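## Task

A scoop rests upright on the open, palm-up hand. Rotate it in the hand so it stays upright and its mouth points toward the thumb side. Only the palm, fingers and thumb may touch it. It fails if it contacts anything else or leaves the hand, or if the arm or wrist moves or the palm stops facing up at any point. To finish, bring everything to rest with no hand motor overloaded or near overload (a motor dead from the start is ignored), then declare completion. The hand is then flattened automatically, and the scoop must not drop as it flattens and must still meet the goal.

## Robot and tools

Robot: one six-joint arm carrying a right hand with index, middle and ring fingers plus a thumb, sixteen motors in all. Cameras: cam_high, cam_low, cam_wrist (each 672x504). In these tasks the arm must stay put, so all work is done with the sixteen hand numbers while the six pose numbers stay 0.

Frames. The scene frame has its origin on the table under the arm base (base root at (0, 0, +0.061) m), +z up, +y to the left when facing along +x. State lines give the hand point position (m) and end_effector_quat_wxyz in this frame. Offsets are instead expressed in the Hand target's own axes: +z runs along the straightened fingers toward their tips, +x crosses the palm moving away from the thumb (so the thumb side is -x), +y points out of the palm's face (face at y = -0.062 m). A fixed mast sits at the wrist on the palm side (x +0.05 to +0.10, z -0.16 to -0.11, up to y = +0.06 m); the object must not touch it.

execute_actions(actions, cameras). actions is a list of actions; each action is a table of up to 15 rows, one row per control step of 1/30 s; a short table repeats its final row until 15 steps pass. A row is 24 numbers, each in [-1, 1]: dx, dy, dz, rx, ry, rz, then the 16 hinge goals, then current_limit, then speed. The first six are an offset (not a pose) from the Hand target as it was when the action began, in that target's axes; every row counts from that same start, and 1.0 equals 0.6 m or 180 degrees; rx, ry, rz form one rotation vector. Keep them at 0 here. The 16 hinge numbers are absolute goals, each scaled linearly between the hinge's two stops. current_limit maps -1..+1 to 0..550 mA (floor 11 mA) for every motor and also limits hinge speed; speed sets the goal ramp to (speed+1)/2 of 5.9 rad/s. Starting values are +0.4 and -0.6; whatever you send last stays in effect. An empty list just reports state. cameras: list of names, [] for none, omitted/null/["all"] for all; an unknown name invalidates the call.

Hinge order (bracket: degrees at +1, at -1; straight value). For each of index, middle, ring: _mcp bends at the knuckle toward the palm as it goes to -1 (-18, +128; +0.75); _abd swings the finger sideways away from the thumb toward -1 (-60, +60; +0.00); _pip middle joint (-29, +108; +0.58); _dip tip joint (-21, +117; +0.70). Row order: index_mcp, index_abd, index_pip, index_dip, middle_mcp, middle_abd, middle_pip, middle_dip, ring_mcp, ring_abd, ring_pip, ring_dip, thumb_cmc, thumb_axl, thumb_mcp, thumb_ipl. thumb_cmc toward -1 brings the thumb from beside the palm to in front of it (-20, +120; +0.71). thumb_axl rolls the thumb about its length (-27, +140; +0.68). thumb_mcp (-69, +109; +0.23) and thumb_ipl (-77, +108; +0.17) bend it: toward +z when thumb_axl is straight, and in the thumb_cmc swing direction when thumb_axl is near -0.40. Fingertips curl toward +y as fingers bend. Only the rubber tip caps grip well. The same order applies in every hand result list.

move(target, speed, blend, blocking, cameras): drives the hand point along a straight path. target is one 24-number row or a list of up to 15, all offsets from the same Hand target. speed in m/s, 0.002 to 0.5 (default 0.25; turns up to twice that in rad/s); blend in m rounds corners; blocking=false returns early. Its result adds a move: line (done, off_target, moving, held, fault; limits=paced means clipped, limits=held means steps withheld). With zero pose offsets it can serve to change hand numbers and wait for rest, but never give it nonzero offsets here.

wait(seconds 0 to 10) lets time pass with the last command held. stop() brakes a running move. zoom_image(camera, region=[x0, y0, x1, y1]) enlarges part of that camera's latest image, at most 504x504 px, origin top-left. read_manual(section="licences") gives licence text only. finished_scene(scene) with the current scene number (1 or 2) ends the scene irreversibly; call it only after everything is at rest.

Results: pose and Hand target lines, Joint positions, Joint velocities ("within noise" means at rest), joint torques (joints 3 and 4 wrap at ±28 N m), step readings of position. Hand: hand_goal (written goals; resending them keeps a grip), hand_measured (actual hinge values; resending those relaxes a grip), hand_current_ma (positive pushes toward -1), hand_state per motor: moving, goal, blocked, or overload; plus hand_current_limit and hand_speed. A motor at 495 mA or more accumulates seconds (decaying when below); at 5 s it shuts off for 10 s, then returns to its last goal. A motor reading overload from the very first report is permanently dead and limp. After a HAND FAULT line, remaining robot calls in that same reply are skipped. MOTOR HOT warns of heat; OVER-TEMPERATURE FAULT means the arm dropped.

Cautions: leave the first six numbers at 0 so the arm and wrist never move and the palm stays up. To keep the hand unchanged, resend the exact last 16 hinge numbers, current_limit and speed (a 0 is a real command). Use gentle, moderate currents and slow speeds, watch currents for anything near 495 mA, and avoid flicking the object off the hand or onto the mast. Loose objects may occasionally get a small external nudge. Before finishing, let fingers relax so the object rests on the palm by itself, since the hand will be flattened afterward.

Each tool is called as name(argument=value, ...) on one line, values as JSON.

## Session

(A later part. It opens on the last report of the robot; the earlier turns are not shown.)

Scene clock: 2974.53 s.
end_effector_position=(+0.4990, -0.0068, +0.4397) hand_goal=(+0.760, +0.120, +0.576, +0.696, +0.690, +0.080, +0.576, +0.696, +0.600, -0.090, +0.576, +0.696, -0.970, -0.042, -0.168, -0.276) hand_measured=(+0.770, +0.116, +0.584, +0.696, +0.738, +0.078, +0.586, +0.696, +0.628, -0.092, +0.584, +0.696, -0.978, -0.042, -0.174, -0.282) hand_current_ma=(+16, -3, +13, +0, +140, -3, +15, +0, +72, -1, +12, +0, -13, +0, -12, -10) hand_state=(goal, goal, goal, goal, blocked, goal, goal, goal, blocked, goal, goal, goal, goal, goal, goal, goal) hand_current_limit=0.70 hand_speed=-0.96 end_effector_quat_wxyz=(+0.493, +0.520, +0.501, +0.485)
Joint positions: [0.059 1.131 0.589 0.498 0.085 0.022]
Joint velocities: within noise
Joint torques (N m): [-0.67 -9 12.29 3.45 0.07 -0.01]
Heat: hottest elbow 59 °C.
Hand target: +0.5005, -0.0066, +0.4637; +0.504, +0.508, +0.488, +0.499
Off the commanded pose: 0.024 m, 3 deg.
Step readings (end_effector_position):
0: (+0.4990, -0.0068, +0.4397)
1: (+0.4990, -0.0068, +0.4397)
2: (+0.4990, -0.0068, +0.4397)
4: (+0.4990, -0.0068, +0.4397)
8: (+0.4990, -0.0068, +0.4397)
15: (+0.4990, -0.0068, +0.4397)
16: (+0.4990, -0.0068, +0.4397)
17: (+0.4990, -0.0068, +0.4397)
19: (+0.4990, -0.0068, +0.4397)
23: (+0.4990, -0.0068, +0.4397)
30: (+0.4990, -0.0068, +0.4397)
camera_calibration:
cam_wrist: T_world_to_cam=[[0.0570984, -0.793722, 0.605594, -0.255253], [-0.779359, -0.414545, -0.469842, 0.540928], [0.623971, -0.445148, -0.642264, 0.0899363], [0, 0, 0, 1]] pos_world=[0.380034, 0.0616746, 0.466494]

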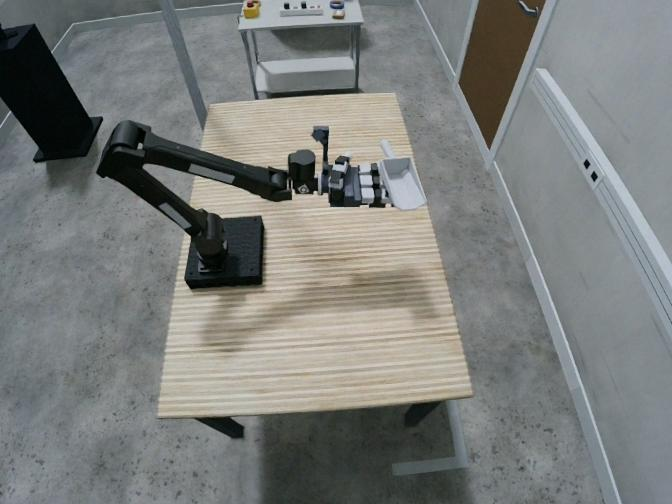

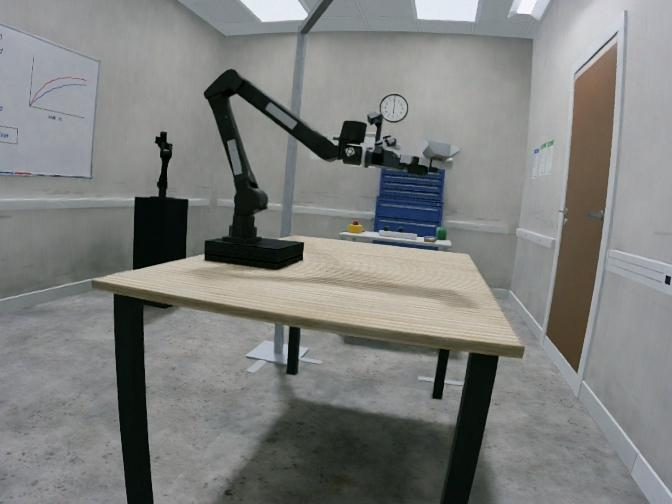

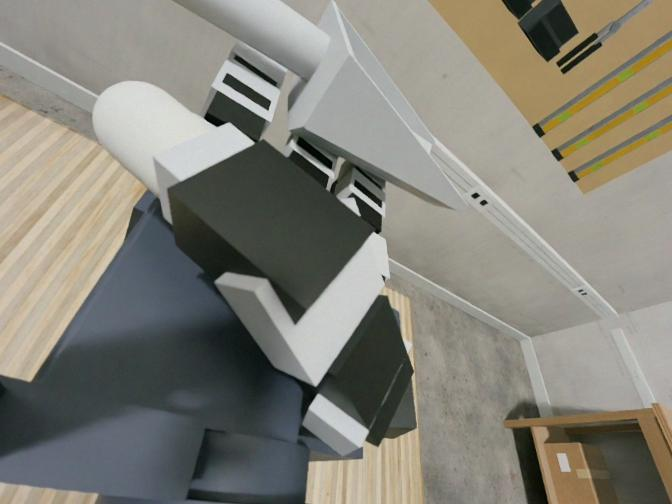

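execute_actions(actions=[[[0,0,0,0,0,0,0.76,0.12,0.576,0.696,0.69,0.12,0.576,0.696,0.60,-0.09,0.576,0.696,-0.971,-0.042,-0.169,-0.276,0.7,-0.96]],[[0,0,0,0,0,0,0.73,0.12,0.576,0.696,0.69,0.12,0.576,0.696,0.56,-0.09,0.576,0.696,-0.971,-0.042,-0.169,-0.276,0.7,-0.95]],[[0,0,0,0,0,0,0.71,0.12,0.576,0.696,0.69,0.12,0.576,0.696,0.52,-0.09,0.576,0.696,-0.971,-0.042,-0.169,-0.276,0.7,-0.95]],[[0,0,0,0,0,0,0.70,0.12,0.576,0.696,0.69,0.12,0.576,0.696,0.49,-0.09,0.576,0.696,-0.971,-0.042,-0.169,-0.276,0.7,-0.95]]], cameras=["cam_low","cam_wrist","cam_high"])

zoom_image(camera="cam_low", region=[410, 130, 470, 190])

zoom_image(camera="cam_wrist", region=[180, 0, 480, 220])

zoom_image(camera="cam_high", region=[370, 140, 430, 210])

Scene clock: 2991.00 s.
end_effector_position=(+0.4990, -0.0068, +0.4397) hand_goal=(+0.700, +0.120, +0.576, +0.696, +0.690, +0.120, +0.576, +0.696, +0.490, -0.090, +0.576, +0.696, -0.970, -0.042, -0.168, -0.276) hand_measured=(+0.726, +0.116, +0.584, +0.696, +0.738, +0.118, +0.586, +0.696, +0.532, -0.092, +0.584, +0.696, -0.978, -0.042, -0.174, -0.282) hand_current_ma=(+65, -3, +13, +0, +140, -3, +15, +0, +117, -1, +12, +0, -13, +0, -12, -10) hand_state=(blocked, goal, goal, goal, blocked, goal, goal, goal, blocked, goal, goal, goal, goal, goal, goal, goal) hand_current_limit=0.70 hand_speed=-0.95 end_effector_quat_wxyz=(+0.493, +0.520, +0.501, +0.485)
Joint positions: [0.059 1.131 0.589 0.498 0.085 0.022]
Joint velocities: within noise
Joint torques (N m): [-0.73 -9.17 12.33 3.49 0.08 0]
Heat: hottest elbow 59 °C.
Hand target: +0.5005, -0.0066, +0.4637; +0.504, +0.508, +0.488, +0.499
Off the commanded pose: 0.024 m, 3 deg.
Step readings (end_effector_position):
0: (+0.4990, -0.0068, +0.4397)
1: (+0.4990, -0.0068, +0.4397)
2: (+0.4990, -0.0068, +0.4397)
4: (+0.4990, -0.0068, +0.4397)
8: (+0.4990, -0.0068, +0.4397)
15: (+0.4990, -0.0068, +0.4397)
16: (+0.4990, -0.0068, +0.4397)
17: (+0.4990, -0.0068, +0.4397)
19: (+0.4990, -0.0068, +0.4397)
23: (+0.4990, -0.0068, +0.4397)
30: (+0.4990, -0.0068, +0.4397)
31: (+0.4990, -0.0068, +0.4397)
32: (+0.4990, -0.0068, +0.4397)
34: (+0.4990, -0.0068, +0.4397)
38: (+0.4990, -0.0068, +0.4397)
45: (+0.4990, -0.0068, +0.4397)
46: (+0.4990, -0.0068, +0.4397)
47: (+0.4990, -0.0068, +0.4397)
49: (+0.4990, -0.0068, +0.4397)
53: (+0.4990, -0.0068, +0.4397)
60: (+0.4990, -0.0068, +0.4397)
camera_calibration:
cam_wrist: T_world_to_cam=[[0.0570984, -0.793722, 0.605594, -0.255253], [-0.779359, -0.414545, -0.469842, 0.540928], [0.623971, -0.445148, -0.642264, 0.0899363], [0, 0, 0, 1]] pos_world=[0.380034, 0.0616746, 0.466494]

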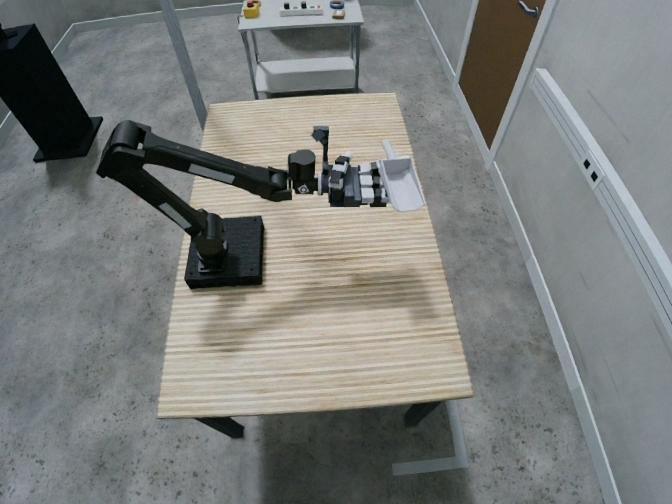

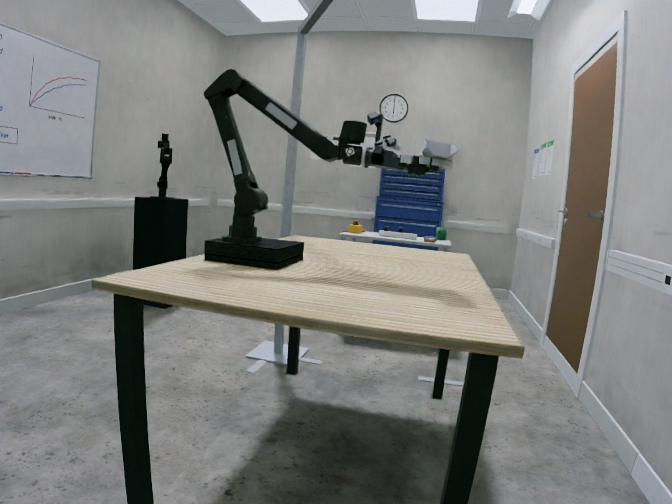

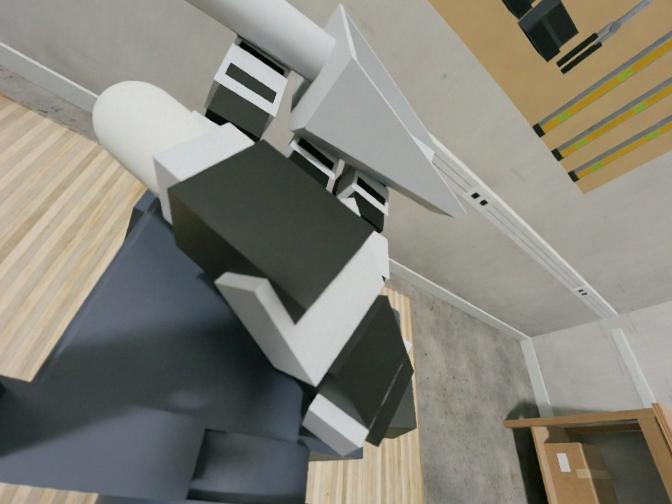

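Scaled by 8.400 from the camera's 672x504 image, which has a finer 960x720 frame.

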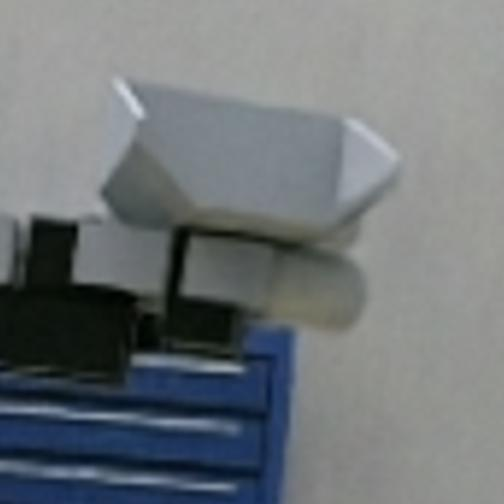

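Scaled by 1.680 from the camera's 672x504 image, which has a finer 960x720 frame.

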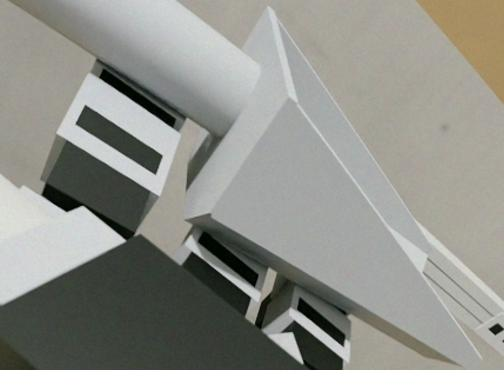

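Scaled by 7.200 from the camera's 672x504 image, which has a finer 960x720 frame.

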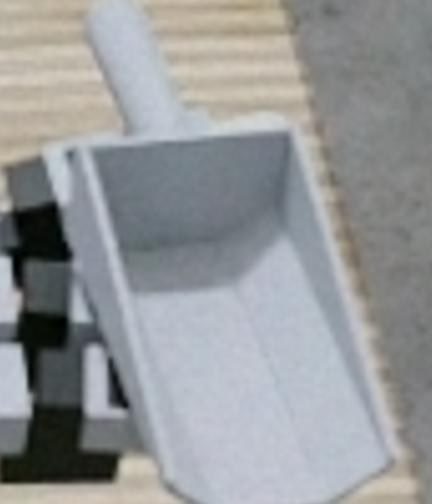

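execute_actions(actions=[[[0,0,0,0,0,0,0.70,0.12,0.576,0.696,0.705,0.12,0.576,0.696,0.47,-0.09,0.576,0.696,-0.971,-0.042,-0.169,-0.276,0.7,-0.95]],[[0,0,0,0,0,0,0.70,0.12,0.576,0.696,0.735,0.12,0.576,0.696,0.47,-0.09,0.576,0.696,-0.971,-0.042,-0.169,-0.276,0.7,-0.95]],[[0,0,0,0,0,0,0.70,0.12,0.576,0.696,0.77,0.12,0.576,0.696,0.47,-0.09,0.576,0.696,-0.971,-0.042,-0.169,-0.276,0.7,-0.95]]], cameras=["cam_low","cam_wrist","cam_high"])

zoom_image(camera="cam_low", region=[410, 130, 470, 190])

zoom_image(camera="cam_wrist", region=[180, 0, 480, 220])

Scene clock: 3001.17 s.
end_effector_position=(+0.4990, -0.0068, +0.4397) hand_goal=(+0.700, +0.120, +0.576, +0.696, +0.770, +0.120, +0.576, +0.696, +0.470, -0.090, +0.576, +0.696, -0.970, -0.042, -0.168, -0.276) hand_measured=(+0.726, +0.116, +0.584, +0.696, +0.780, +0.118, +0.584, +0.696, +0.524, -0.090, +0.584, +0.696, -0.978, -0.042, -0.174, -0.282) hand_current_ma=(+65, -3, +13, +0, +18, -3, +13, +0, +160, +0, +12, +0, -13, +0, -12, -10) hand_state=(blocked, goal, goal, goal, goal, goal, goal, goal, blocked, goal, goal, goal, goal, goal, goal, goal) hand_current_limit=0.70 hand_speed=-0.95 end_effector_quat_wxyz=(+0.493, +0.520, +0.501, +0.485)
Joint positions: [0.059 1.131 0.589 0.498 0.085 0.022]
Joint velocities: within noise
Joint torques (N m): [-0.62 -9 12.29 3.49 0.08 0.01]
Heat: hottest elbow 59 °C.
Hand target: +0.5005, -0.0066, +0.4637; +0.504, +0.508, +0.488, +0.499
Off the commanded pose: 0.024 m, 3 deg.
Step readings (end_effector_position):
0: (+0.4990, -0.0068, +0.4397)
1: (+0.4990, -0.0068, +0.4397)
2: (+0.4990, -0.0068, +0.4397)
4: (+0.4990, -0.0068, +0.4397)
8: (+0.4990, -0.0068, +0.4397)
15: (+0.4990, -0.0068, +0.4397)
16: (+0.4990, -0.0068, +0.4397)
17: (+0.4990, -0.0068, +0.4397)
19: (+0.4990, -0.0068, +0.4397)
23: (+0.4990, -0.0068, +0.4397)
30: (+0.4990, -0.0068, +0.4397)
31: (+0.4990, -0.0068, +0.4397)
32: (+0.4990, -0.0068, +0.4397)
34: (+0.4990, -0.0068, +0.4397)
38: (+0.4990, -0.0068, +0.4397)
45: (+0.4990, -0.0068, +0.4397)
camera_calibration:
cam_wrist: T_world_to_cam=[[0.0570984, -0.793722, 0.605594, -0.255253], [-0.779359, -0.414545, -0.469842, 0.540928], [0.623971, -0.445148, -0.642264, 0.0899363], [0, 0, 0, 1]] pos_world=[0.380034, 0.0616746, 0.466494]

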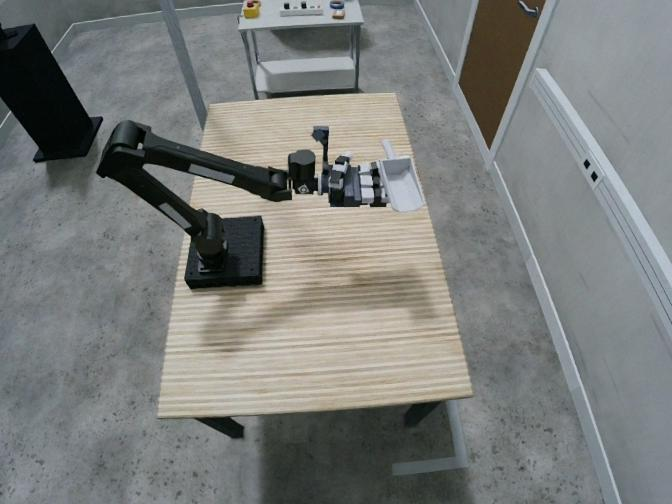

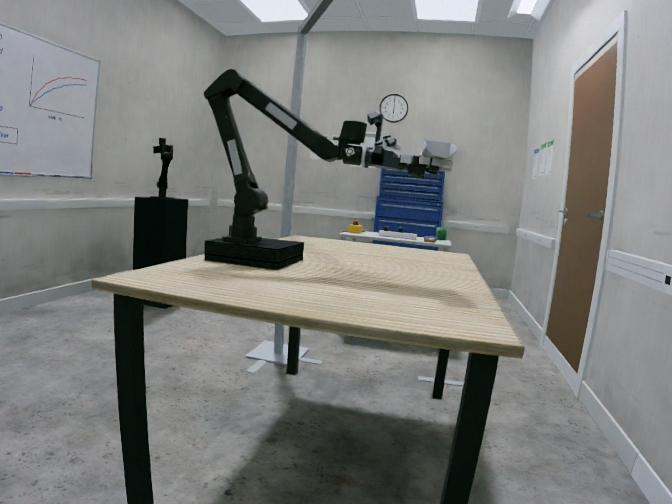

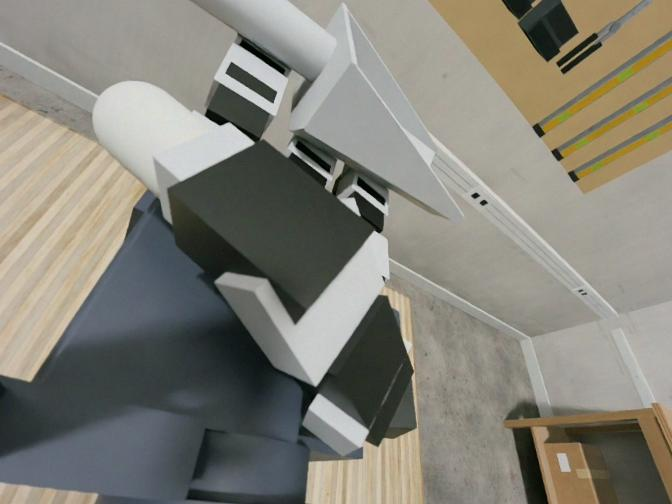

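Scaled by 8.400 from the camera's 672x504 image, which has a finer 960x720 frame.

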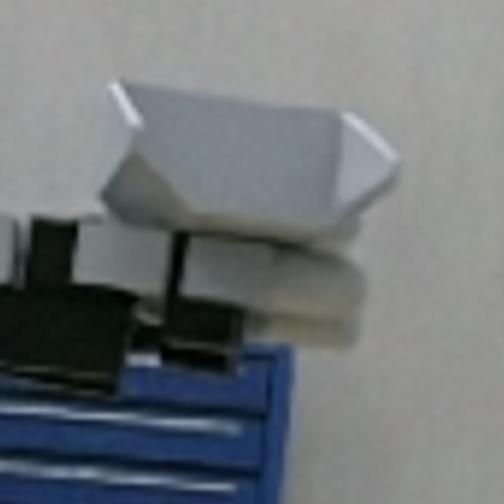

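Scaled by 1.680 from the camera's 672x504 image, which has a finer 960x720 frame.

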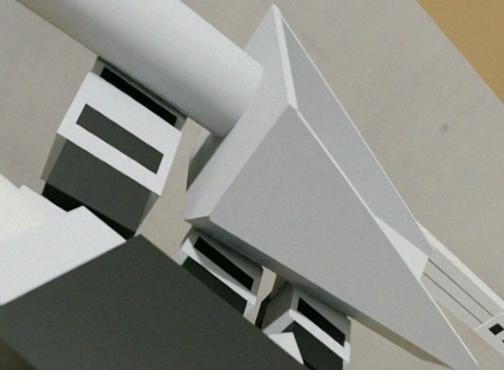

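Now swing the middle back to 0 and raise it.

execute_actions(actions=[[[0,0,0,0,0,0,0.70,0.12,0.576,0.696,0.775,0.07,0.576,0.696,0.47,-0.09,0.576,0.696,-0.971,-0.042,-0.169,-0.276,0.7,-0.95]],[[0,0,0,0,0,0,0.70,0.12,0.576,0.696,0.775,0.02,0.576,0.696,0.47,-0.09,0.576,0.696,-0.971,-0.042,-0.169,-0.276,0.7,-0.95]],[[0,0,0,0,0,0,0.70,0.12,0.576,0.696,0.775,0.0,0.576,0.696,0.47,-0.09,0.576,0.696,-0.971,-0.042,-0.169,-0.276,0.7,-0.95]],[[0,0,0,0,0,0,0.70,0.12,0.576,0.696,0.735,0.0,0.576,0.696,0.47,-0.09,0.576,0.696,-0.971,-0.042,-0.169,-0.276,0.7,-0.95]],[[0,0,0,0,0,0,0.70,0.12,0.576,0.696,0.71,0.0,0.576,0.696,0.47,-0.09,0.576,0.696,-0.971,-0.042,-0.169,-0.276,0.7,-0.95]],[[0,0,0,0,0,0,0.70,0.12,0.576,0.696,0.69,0.0,0.576,0.696,0.47,-0.09,0.576,0.696,-0.971,-0.042,-0.169,-0.276,0.7,-0.95]]], cameras=["cam_low","cam_wrist","cam_high"])

zoom_image(camera="cam_low", region=[410, 130, 470, 190])

zoom_image(camera="cam_wrist", region=[180, 0, 480, 220])

Scene clock: 3028.03 s.
end_effector_position=(+0.4990, -0.0068, +0.4397) hand_goal=(+0.700, +0.120, +0.576, +0.696, +0.690, +0.000, +0.576, +0.696, +0.470, -0.090, +0.576, +0.696, -0.970, -0.042, -0.168, -0.276) hand_measured=(+0.726, +0.116, +0.584, +0.696, +0.732, +0.004, +0.584, +0.696, +0.520, -0.090, +0.584, +0.696, -0.978, -0.042, -0.174, -0.282) hand_current_ma=(+65, -3, +13, +0, +119, +3, +13, +0, +145, +0, +12, +0, -13, +0, -12, -10) hand_state=(blocked, goal, goal, goal, blocked, goal, goal, goal, blocked, goal, goal, goal, goal, goal, goal, goal) hand_current_limit=0.70 hand_speed=-0.95 end_effector_quat_wxyz=(+0.493, +0.520, +0.501, +0.485)
Joint positions: [0.059 1.131 0.589 0.498 0.085 0.022]
Joint velocities: within noise
Joint torques (N m): [-0.5 -9.11 12.21 3.48 0.08 0]
Heat: hottest elbow 59 °C.
Hand target: +0.5005, -0.0066, +0.4637; +0.504, +0.508, +0.488, +0.499
Off the commanded pose: 0.024 m, 3 deg.
Step readings (end_effector_position):
0: (+0.4990, -0.0068, +0.4397)
1: (+0.4990, -0.0068, +0.4397)
2: (+0.4990, -0.0068, +0.4397)
4: (+0.4990, -0.0068, +0.4397)
8: (+0.4990, -0.0068, +0.4397)
15: (+0.4990, -0.0068, +0.4397)
16: (+0.4990, -0.0068, +0.4397)
17: (+0.4990, -0.0068, +0.4397)
19: (+0.4990, -0.0068, +0.4397)
23: (+0.4990, -0.0068, +0.4397)
30: (+0.4990, -0.0068, +0.4397)
31: (+0.4990, -0.0068, +0.4397)
32: (+0.4990, -0.0068, +0.4397)
34: (+0.4990, -0.0068, +0.4397)
38: (+0.4990, -0.0068, +0.4397)
45: (+0.4990, -0.0068, +0.4397)
46: (+0.4990, -0.0068, +0.4397)
47: (+0.4990, -0.0068, +0.4397)
49: (+0.4990, -0.0068, +0.4397)
53: (+0.4990, -0.0068, +0.4397)
60: (+0.4990, -0.0068, +0.4397)
61: (+0.4990, -0.0068, +0.4397)
62: (+0.4990, -0.0068, +0.4397)
64: (+0.4990, -0.0068, +0.4397)
68: (+0.4990, -0.0068, +0.4397)
75: (+0.4990, -0.0068, +0.4397)
76: (+0.4990, -0.0068, +0.4397)
77: (+0.4990, -0.0068, +0.4397)
79: (+0.4990, -0.0068, +0.4397)
83: (+0.4990, -0.0068, +0.4397)
90: (+0.4990, -0.0068, +0.4397)
camera_calibration:
cam_wrist: T_world_to_cam=[[0.0570984, -0.793722, 0.605594, -0.255253], [-0.779359, -0.414545, -0.469842, 0.540928], [0.623971, -0.445148, -0.642264, 0.0899363], [0, 0, 0, 1]] pos_world=[0.380034, 0.0616746, 0.466494]

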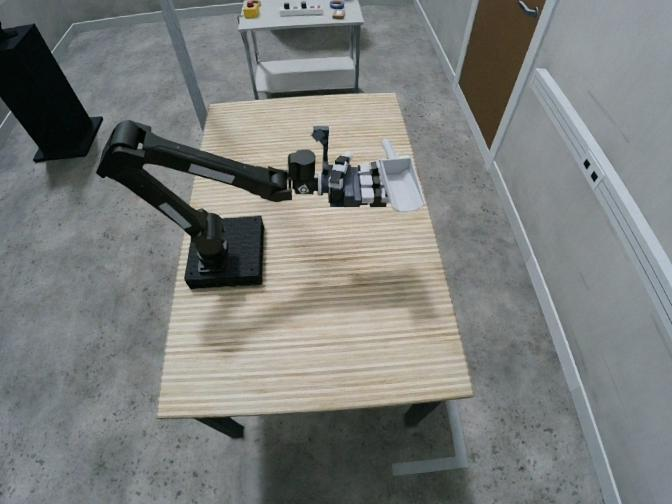

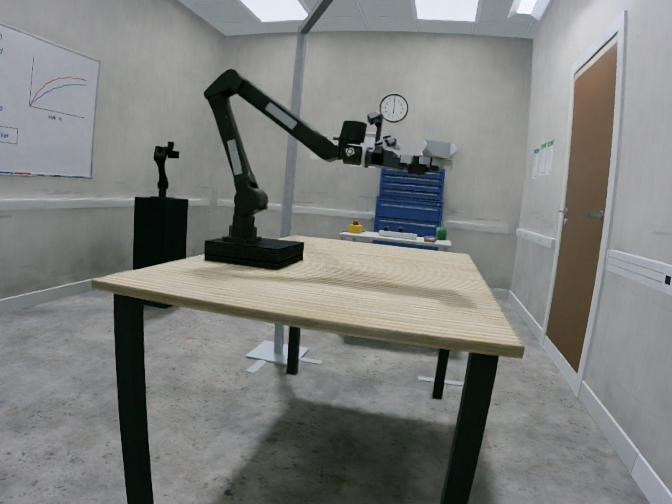

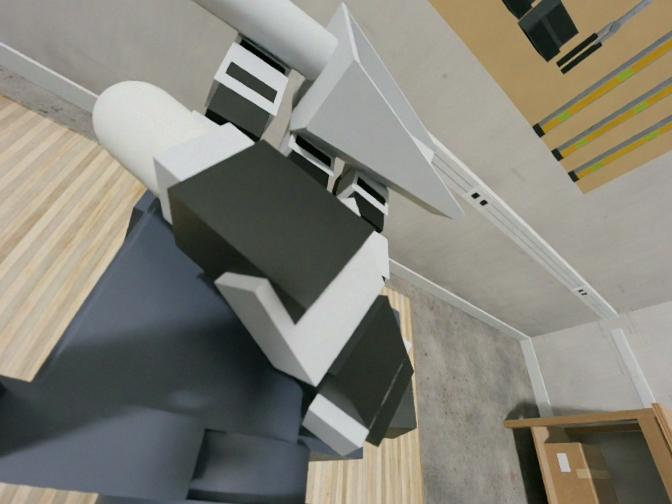

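Scaled by 8.400 from the camera's 672x504 image, which has a finer 960x720 frame.

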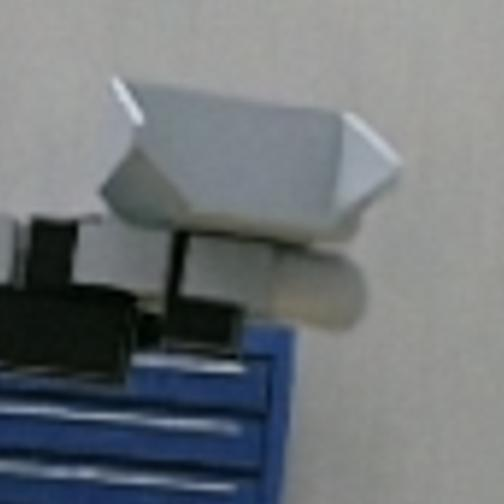

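Scaled by 1.680 from the camera's 672x504 image, which has a finer 960x720 frame.

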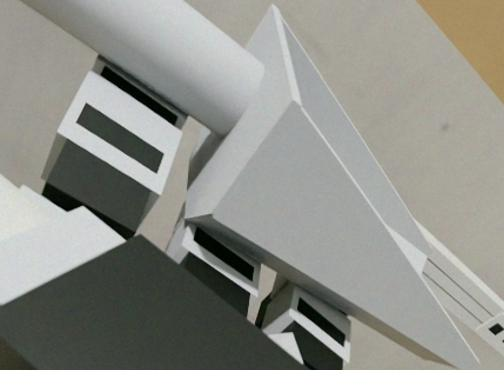

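execute_actions(actions=[[[0,0,0,0,0,0,0.70,0.12,0.576,0.696,0.69,0.0,0.576,0.696,0.51,-0.09,0.576,0.696,-0.971,-0.042,-0.169,-0.276,0.7,-0.95]],[[0,0,0,0,0,0,0.70,0.12,0.576,0.696,0.69,0.0,0.576,0.696,0.55,-0.09,0.576,0.696,-0.971,-0.042,-0.169,-0.276,0.7,-0.95]],[[0,0,0,0,0,0,0.70,0.12,0.576,0.696,0.69,0.0,0.576,0.696,0.58,-0.09,0.576,0.696,-0.971,-0.042,-0.169,-0.276,0.7,-0.95]],[[0,0,0,0,0,0,0.72,0.12,0.576,0.696,0.69,0.0,0.576,0.696,0.58,-0.09,0.576,0.696,-0.971,-0.042,-0.169,-0.276,0.7,-0.96]],[[0,0,0,0,0,0,0.74,0.12,0.576,0.696,0.69,0.0,0.576,0.696,0.58,-0.09,0.576,0.696,-0.971,-0.042,-0.169,-0.276,0.7,-0.96]]], cameras=["cam_low","cam_wrist","cam_high"])

zoom_image(camera="cam_low", region=[410, 130, 470, 190])

zoom_image(camera="cam_wrist", region=[180, 0, 480, 220])

Scene clock: 3047.70 s.
end_effector_position=(+0.4990, -0.0068, +0.4397) hand_goal=(+0.740, +0.120, +0.576, +0.696, +0.690, +0.000, +0.576, +0.696, +0.580, -0.090, +0.576, +0.696, -0.970, -0.042, -0.168, -0.276) hand_measured=(+0.750, +0.116, +0.584, +0.696, +0.732, +0.004, +0.586, +0.696, +0.590, -0.090, +0.584, +0.696, -0.978, -0.042, -0.174, -0.282) hand_current_ma=(+16, -3, +13, +0, +119, +3, +14, +1, +18, +0, +12, +0, -13, +0, -12, -10) hand_state=(goal, goal, goal, goal, blocked, goal, goal, goal, goal, goal, goal, goal, goal, goal, goal, goal) hand_current_limit=0.70 hand_speed=-0.96 end_effector_quat_wxyz=(+0.493, +0.520, +0.501, +0.485)
Joint positions: [0.059 1.131 0.589 0.498 0.085 0.022]
Joint velocities: within noise
Joint torques (N m): [-0.5 -9.29 12.26 3.44 0.09 0]
Heat: hottest elbow 59 °C.
Hand target: +0.5005, -0.0066, +0.4637; +0.504, +0.508, +0.488, +0.499
Off the commanded pose: 0.024 m, 3 deg.
Step readings (end_effector_position):
0: (+0.4990, -0.0068, +0.4397)
1: (+0.4990, -0.0068, +0.4397)
2: (+0.4990, -0.0068, +0.4397)
4: (+0.4990, -0.0068, +0.4397)
8: (+0.4990, -0.0068, +0.4397)
15: (+0.4990, -0.0068, +0.4397)
16: (+0.4990, -0.0068, +0.4397)
17: (+0.4990, -0.0068, +0.4397)
19: (+0.4990, -0.0068, +0.4397)
23: (+0.4990, -0.0068, +0.4397)
30: (+0.4990, -0.0068, +0.4397)
31: (+0.4990, -0.0068, +0.4397)
32: (+0.4990, -0.0068, +0.4397)
34: (+0.4990, -0.0068, +0.4397)
38: (+0.4990, -0.0068, +0.4397)
45: (+0.4990, -0.0068, +0.4397)
46: (+0.4990, -0.0068, +0.4397)
47: (+0.4990, -0.0068, +0.4397)
49: (+0.4990, -0.0068, +0.4397)
53: (+0.4990, -0.0068, +0.4397)
60: (+0.4990, -0.0068, +0.4397)
61: (+0.4990, -0.0068, +0.4397)
62: (+0.4990, -0.0068, +0.4397)
64: (+0.4990, -0.0068, +0.4397)
68: (+0.4990, -0.0068, +0.4397)
75: (+0.4990, -0.0068, +0.4397)
camera_calibration:
cam_wrist: T_world_to_cam=[[0.0570984, -0.793722, 0.605594, -0.255253], [-0.779359, -0.414545, -0.469842, 0.540928], [0.623971, -0.445148, -0.642264, 0.0899363], [0, 0, 0, 1]] pos_world=[0.380034, 0.0616746, 0.466494]

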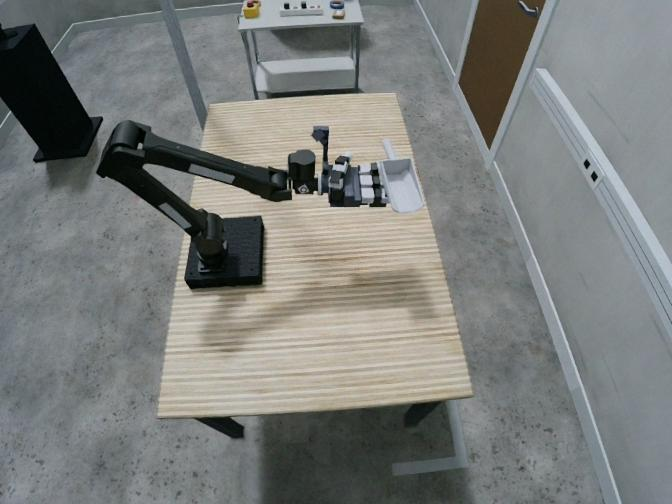

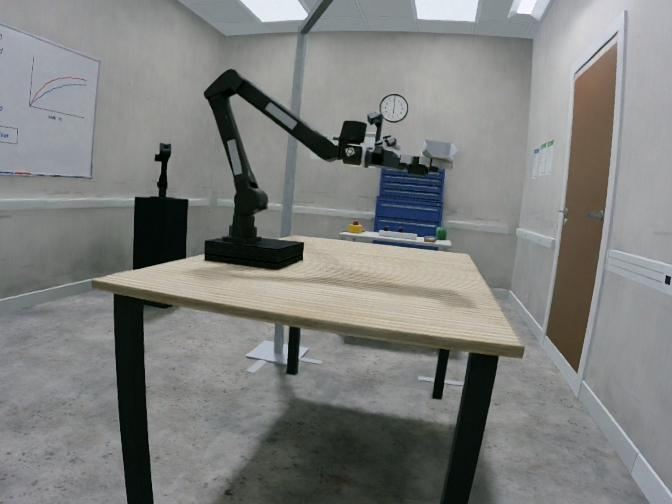

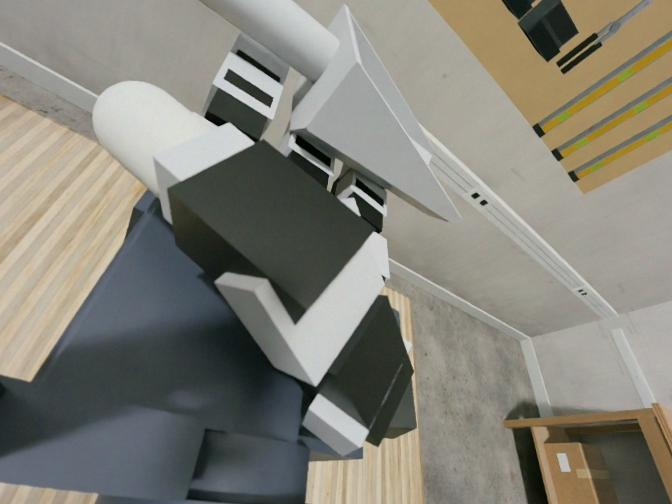

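Scaled by 8.400 from the camera's 672x504 image, which has a finer 960x720 frame.

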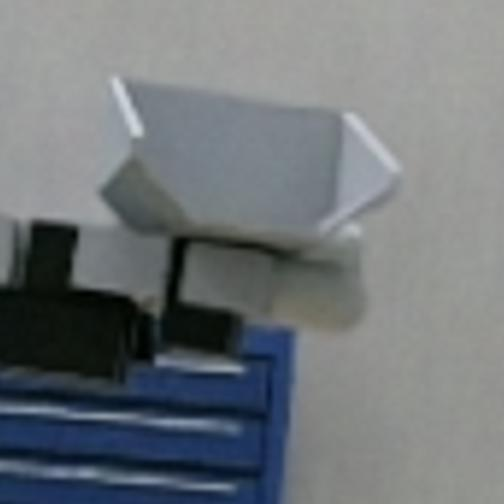

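Scaled by 1.680 from the camera's 672x504 image, which has a finer 960x720 frame.

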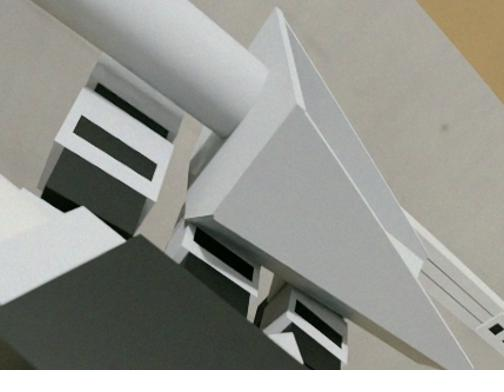

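execute_actions(actions=[])

Scene clock: 3066.07 s.
end_effector_position=(+0.4990, -0.0068, +0.4397) hand_goal=(+0.740, +0.120, +0.576, +0.696, +0.690, +0.000, +0.576, +0.696, +0.580, -0.090, +0.576, +0.696, -0.970, -0.042, -0.168, -0.276) hand_measured=(+0.750, +0.116, +0.584, +0.696, +0.732, +0.004, +0.586, +0.696, +0.590, -0.090, +0.584, +0.696, -0.978, -0.042, -0.174, -0.282) hand_current_ma=(+16, -3, +13, +0, +119, +3, +14, +1, +18, +0, +12, +0, -13, +0, -12, -10) hand_state=(goal, goal, goal, goal, blocked, goal, goal, goal, goal, goal, goal, goal, goal, goal, goal, goal) hand_current_limit=0.70 hand_speed=-0.96 end_effector_quat_wxyz=(+0.493, +0.520, +0.501, +0.485)
Joint positions: [0.059 1.131 0.589 0.498 0.085 0.022]
Joint velocities: within noise
Joint torques (N m): [-0.73 -9.11 12.29 3.48 0.08 0.01]
Heat: hottest elbow 59 °C.
Hand target: +0.5005, -0.0066, +0.4637; +0.504, +0.508, +0.488, +0.499
Off the commanded pose: 0.024 m, 3 deg.
camera_calibration:
cam_wrist: T_world_to_cam=[[0.0570984, -0.793722, 0.605594, -0.255253], [-0.779359, -0.414545, -0.469842, 0.540928], [0.623971, -0.445148, -0.642264, 0.0899363], [0, 0, 0, 1]] pos_world=[0.380034, 0.0616746, 0.466494]

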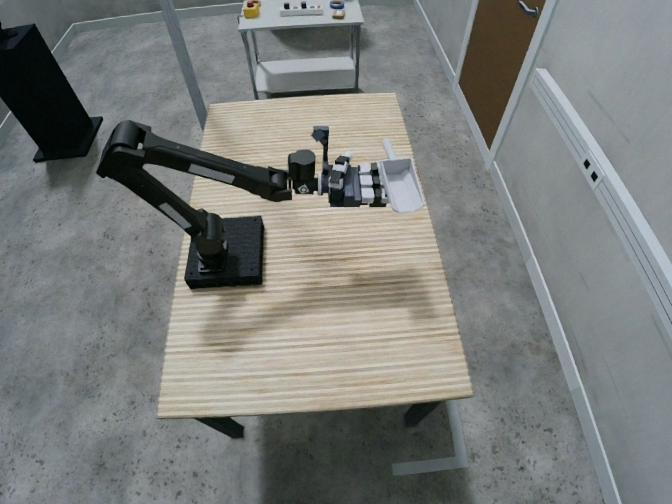

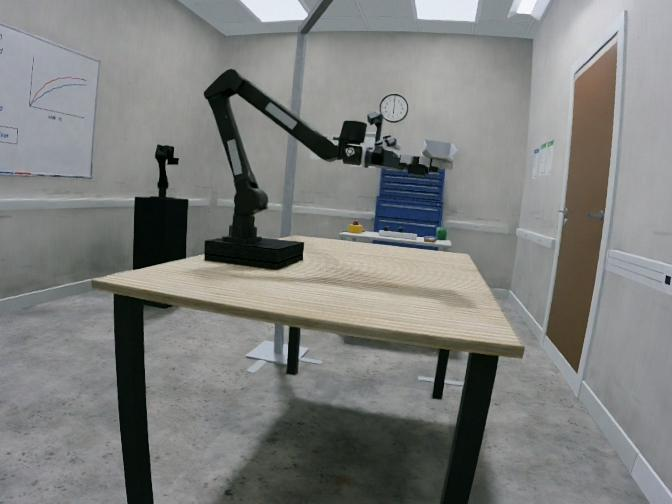

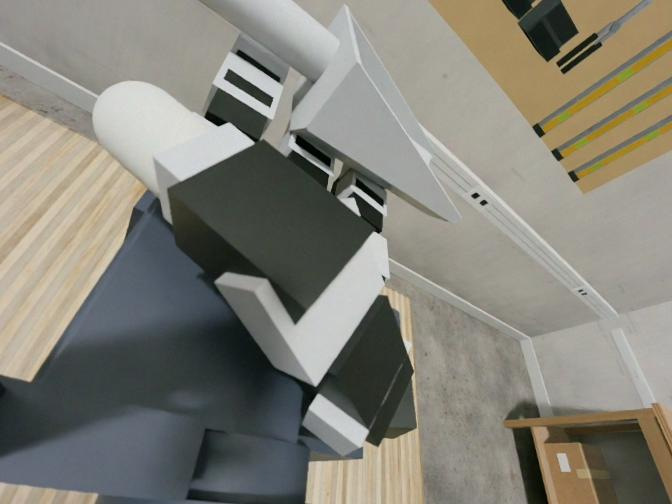

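zoom_image(camera="cam_low", region=[410, 130, 470, 190])

zoom_image(camera="cam_high", region=[370, 140, 430, 210])

zoom_image(camera="cam_wrist", region=[180, 0, 480, 220])

Scaled by 8.400 from the camera's 672x504 image, which has a finer 960x720 frame.

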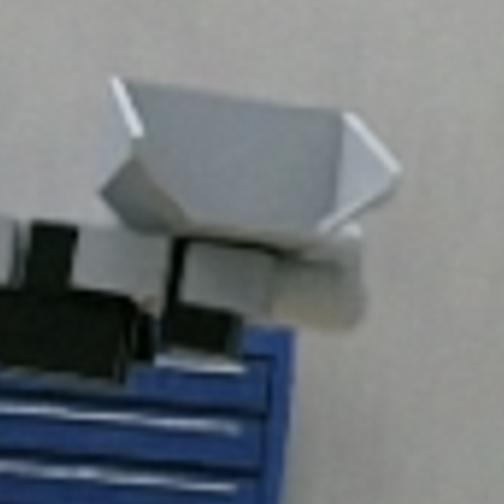

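Scaled by 7.200 from the camera's 672x504 image, which has a finer 960x720 frame.

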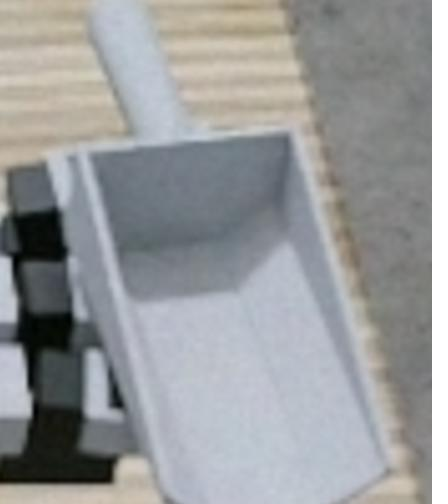

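Scaled by 1.680 from the camera's 672x504 image, which has a finer 960x720 frame.

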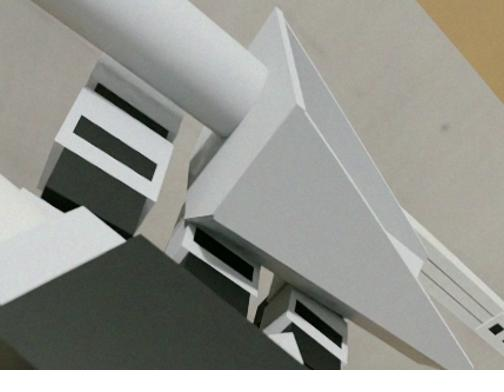

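execute_actions(actions=[[[0,0,0,0,0,0, 0.77,0.12,0.576,0.696, 0.69,0.0,0.576,0.696, 0.58,-0.09,0.576,0.696, -0.971,-0.042,-0.169,-0.276, 0.7,-0.96]]], cameras=["cam_low","cam_wrist","cam_high"])

zoom_image(camera="cam_low", region=[410, 130, 470, 190])

zoom_image(camera="cam_wrist", region=[180, 0, 480, 220])

Scene clock: 3093.13 s.
end_effector_position=(+0.4990, -0.0068, +0.4397) hand_goal=(+0.770, +0.120, +0.576, +0.696, +0.690, +0.000, +0.576, +0.696, +0.580, -0.090, +0.576, +0.696, -0.970, -0.042, -0.168, -0.276) hand_measured=(+0.780, +0.116, +0.584, +0.696, +0.732, +0.004, +0.586, +0.696, +0.590, -0.090, +0.584, +0.696, -0.978, -0.042, -0.174, -0.282) hand_current_ma=(+16, -3, +13, +0, +119, +3, +14, +1, +18, +0, +12, +0, -13, +0, -12, -10) hand_state=(goal, goal, goal, goal, blocked, goal, goal, goal, goal, goal, goal, goal, goal, goal, goal, goal) hand_current_limit=0.70 hand_speed=-0.96 end_effector_quat_wxyz=(+0.493, +0.520, +0.501, +0.485)
Joint positions: [0.059 1.131 0.589 0.498 0.085 0.022]
Joint velocities: within noise
Joint torques (N m): [-0.73 -9.05 12.34 3.49 0.08 0]
Heat: hottest elbow 59 °C.
Hand target: +0.5005, -0.0066, +0.4637; +0.504, +0.508, +0.488, +0.499
Off the commanded pose: 0.024 m, 3 deg.
Step readings (end_effector_position):
0: (+0.4990, -0.0068, +0.4397)
1: (+0.4990, -0.0068, +0.4397)
2: (+0.4990, -0.0068, +0.4397)
4: (+0.4990, -0.0068, +0.4397)
8: (+0.4990, -0.0068, +0.4397)
15: (+0.4990, -0.0068, +0.4397)
camera_calibration:
cam_wrist: T_world_to_cam=[[0.0570984, -0.793722, 0.605594, -0.255253], [-0.779359, -0.414545, -0.469842, 0.540928], [0.623971, -0.445148, -0.642264, 0.0899363], [0, 0, 0, 1]] pos_world=[0.380034, 0.0616746, 0.466494]

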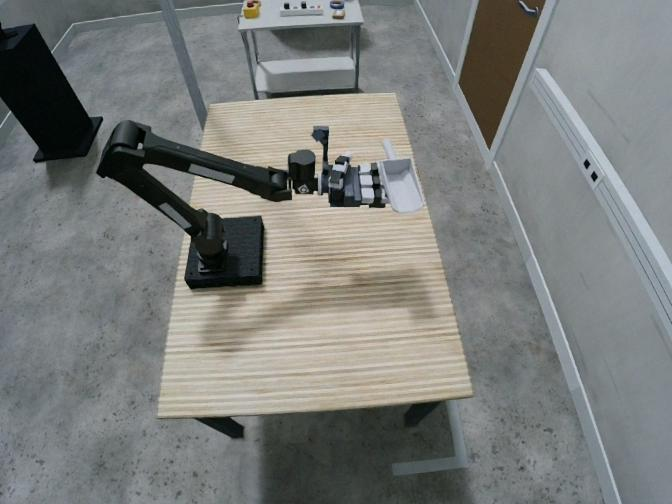

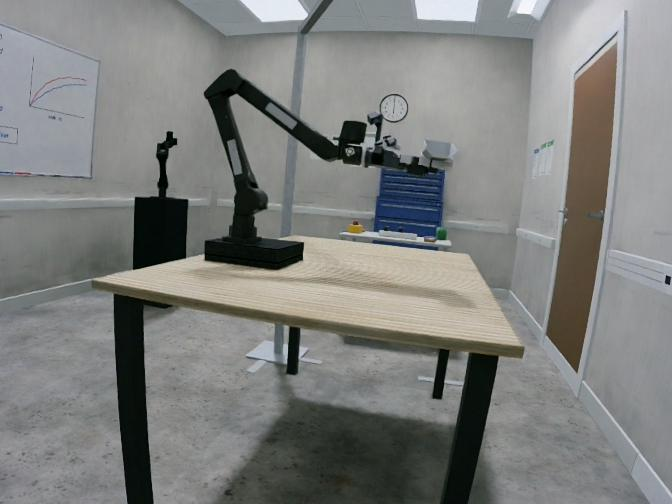

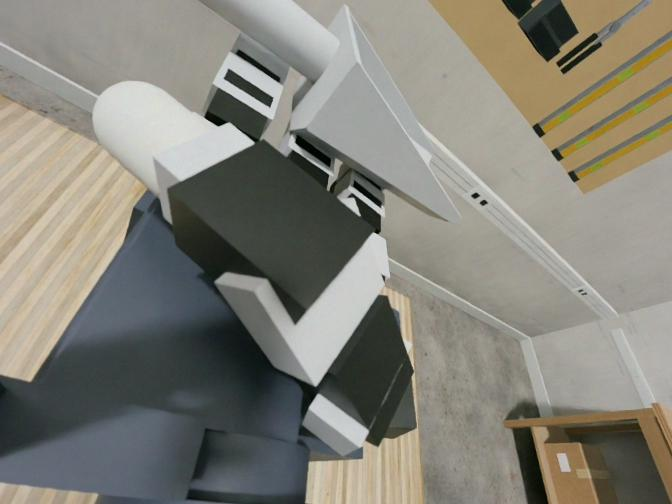

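Scaled by 8.400 from the camera's 672x504 image, which has a finer 960x720 frame.

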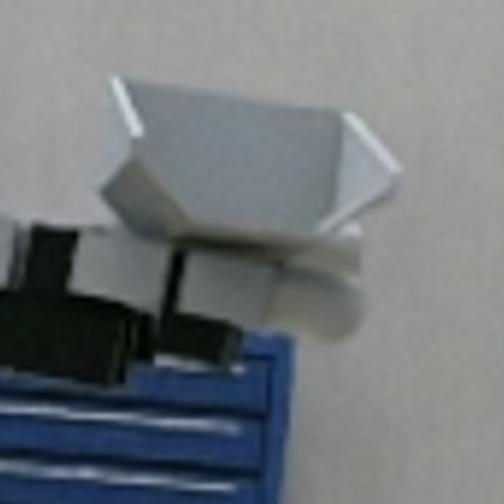

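Scaled by 1.680 from the camera's 672x504 image, which has a finer 960x720 frame.

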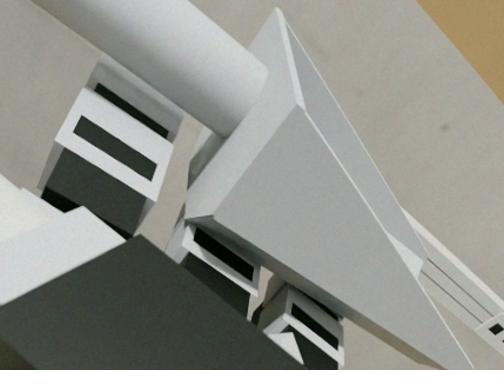

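execute_actions(actions=[[[0,0,0,0,0,0, 0.78,0.08,0.576,0.696, 0.69,0.0,0.576,0.696, 0.58,-0.09,0.576,0.696, -0.971,-0.042,-0.169,-0.276, 0.7,-0.96]],[[0,0,0,0,0,0, 0.78,0.04,0.576,0.696, 0.69,0.0,0.576,0.696, 0.58,-0.09,0.576,0.696, -0.971,-0.042,-0.169,-0.276, 0.7,-0.96]],[[0,0,0,0,0,0, 0.78,0.0,0.576,0.696, 0.69,0.0,0.576,0.696, 0.58,-0.09,0.576,0.696, -0.971,-0.042,-0.169,-0.276, 0.7,-0.96]]], cameras=["cam_low","cam_wrist","cam_high"])

zoom_image(camera="cam_low", region=[410, 130, 470, 190])

zoom_image(camera="cam_wrist", region=[180, 0, 480, 220])

zoom_image(camera="cam_high", region=[370, 140, 430, 210])

Scene clock: 3110.10 s.
end_effector_position=(+0.4990, -0.0068, +0.4397) hand_goal=(+0.780, +0.000, +0.576, +0.696, +0.690, +0.000, +0.576, +0.696, +0.580, -0.090, +0.576, +0.696, -0.970, -0.042, -0.168, -0.276) hand_measured=(+0.790, +0.004, +0.584, +0.696, +0.732, +0.004, +0.586, +0.696, +0.590, -0.090, +0.584, +0.696, -0.978, -0.042, -0.174, -0.282) hand_current_ma=(+16, +4, +13, +0, +119, +3, +14, +1, +18, +0, +12, +0, -13, +0, -12, -10) hand_state=(goal, goal, goal, goal, blocked, goal, goal, goal, goal, goal, goal, goal, goal, goal, goal, goal) hand_current_limit=0.70 hand_speed=-0.96 end_effector_quat_wxyz=(+0.493, +0.520, +0.501, +0.485)
Joint positions: [0.059 1.131 0.589 0.498 0.085 0.022]
Joint velocities: within noise
Joint torques (N m): [-0.62 -9.05 12.31 3.47 0.07 0]
Heat: hottest elbow 59 °C.
Hand target: +0.5005, -0.0066, +0.4637; +0.504, +0.508, +0.488, +0.499
Off the commanded pose: 0.024 m, 3 deg.
Step readings (end_effector_position):
0: (+0.4990, -0.0068, +0.4397)
1: (+0.4990, -0.0068, +0.4397)
2: (+0.4990, -0.0068, +0.4397)
4: (+0.4990, -0.0068, +0.4397)
8: (+0.4990, -0.0068, +0.4397)
15: (+0.4990, -0.0068, +0.4397)
16: (+0.4990, -0.0068, +0.4397)
17: (+0.4990, -0.0068, +0.4397)
19: (+0.4990, -0.0068, +0.4397)
23: (+0.4990, -0.0068, +0.4397)
30: (+0.4990, -0.0068, +0.4397)
31: (+0.4990, -0.0068, +0.4397)
32: (+0.4990, -0.0068, +0.4397)
34: (+0.4990, -0.0068, +0.4397)
38: (+0.4990, -0.0068, +0.4397)
45: (+0.4990, -0.0068, +0.4397)
camera_calibration:
cam_wrist: T_world_to_cam=[[0.0570984, -0.793722, 0.605594, -0.255253], [-0.779359, -0.414545, -0.469842, 0.540928], [0.623971, -0.445148, -0.642264, 0.0899363], [0, 0, 0, 1]] pos_world=[0.380034, 0.0616746, 0.466494]

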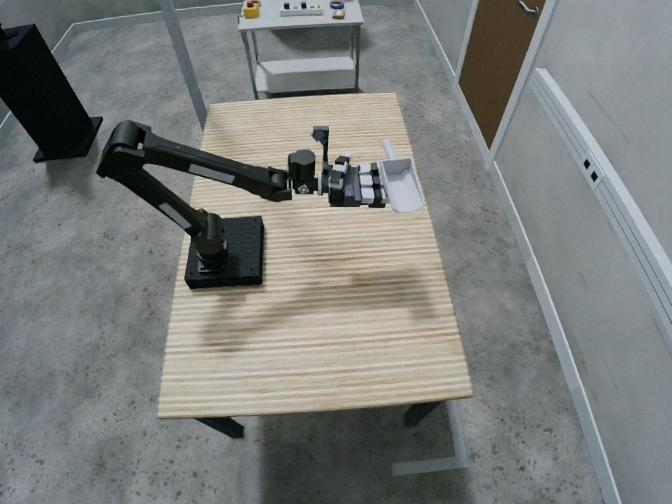

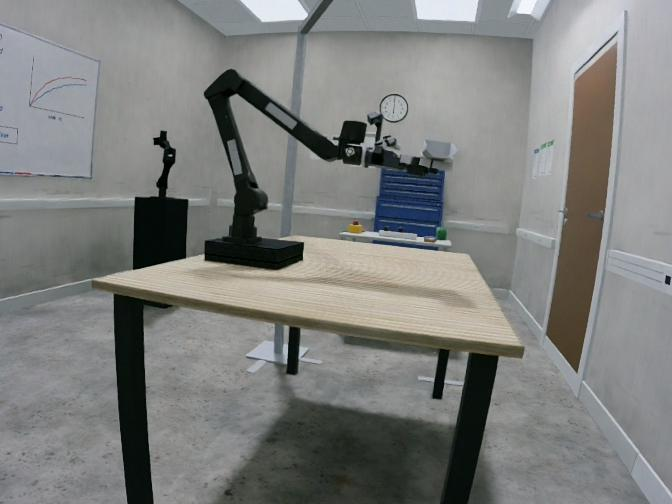

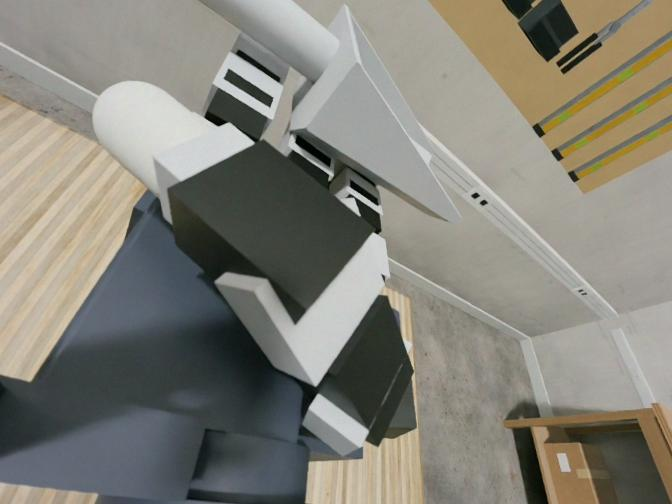

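Scaled by 8.400 from the camera's 672x504 image, which has a finer 960x720 frame.

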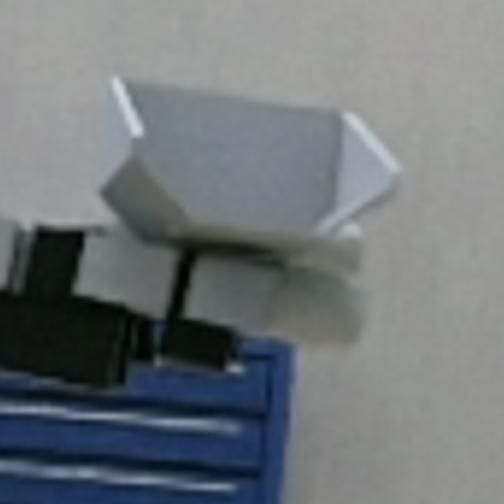

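Scaled by 1.680 from the camera's 672x504 image, which has a finer 960x720 frame.

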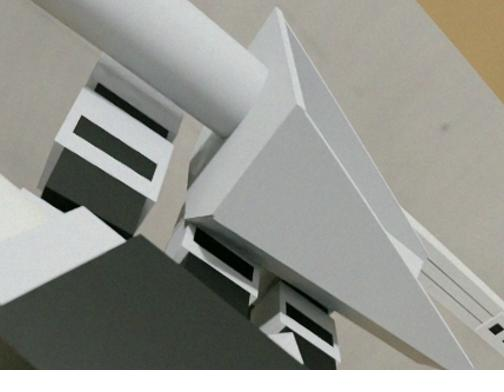

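Scaled by 7.200 from the camera's 672x504 image, which has a finer 960x720 frame.

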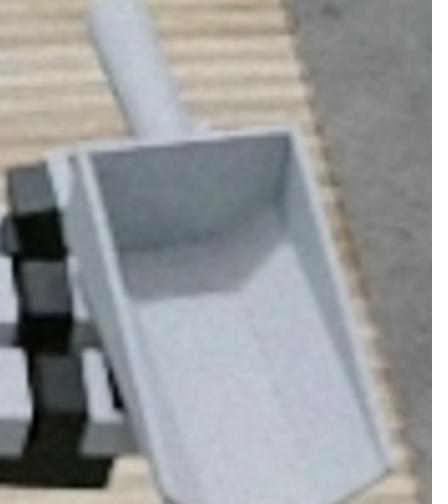

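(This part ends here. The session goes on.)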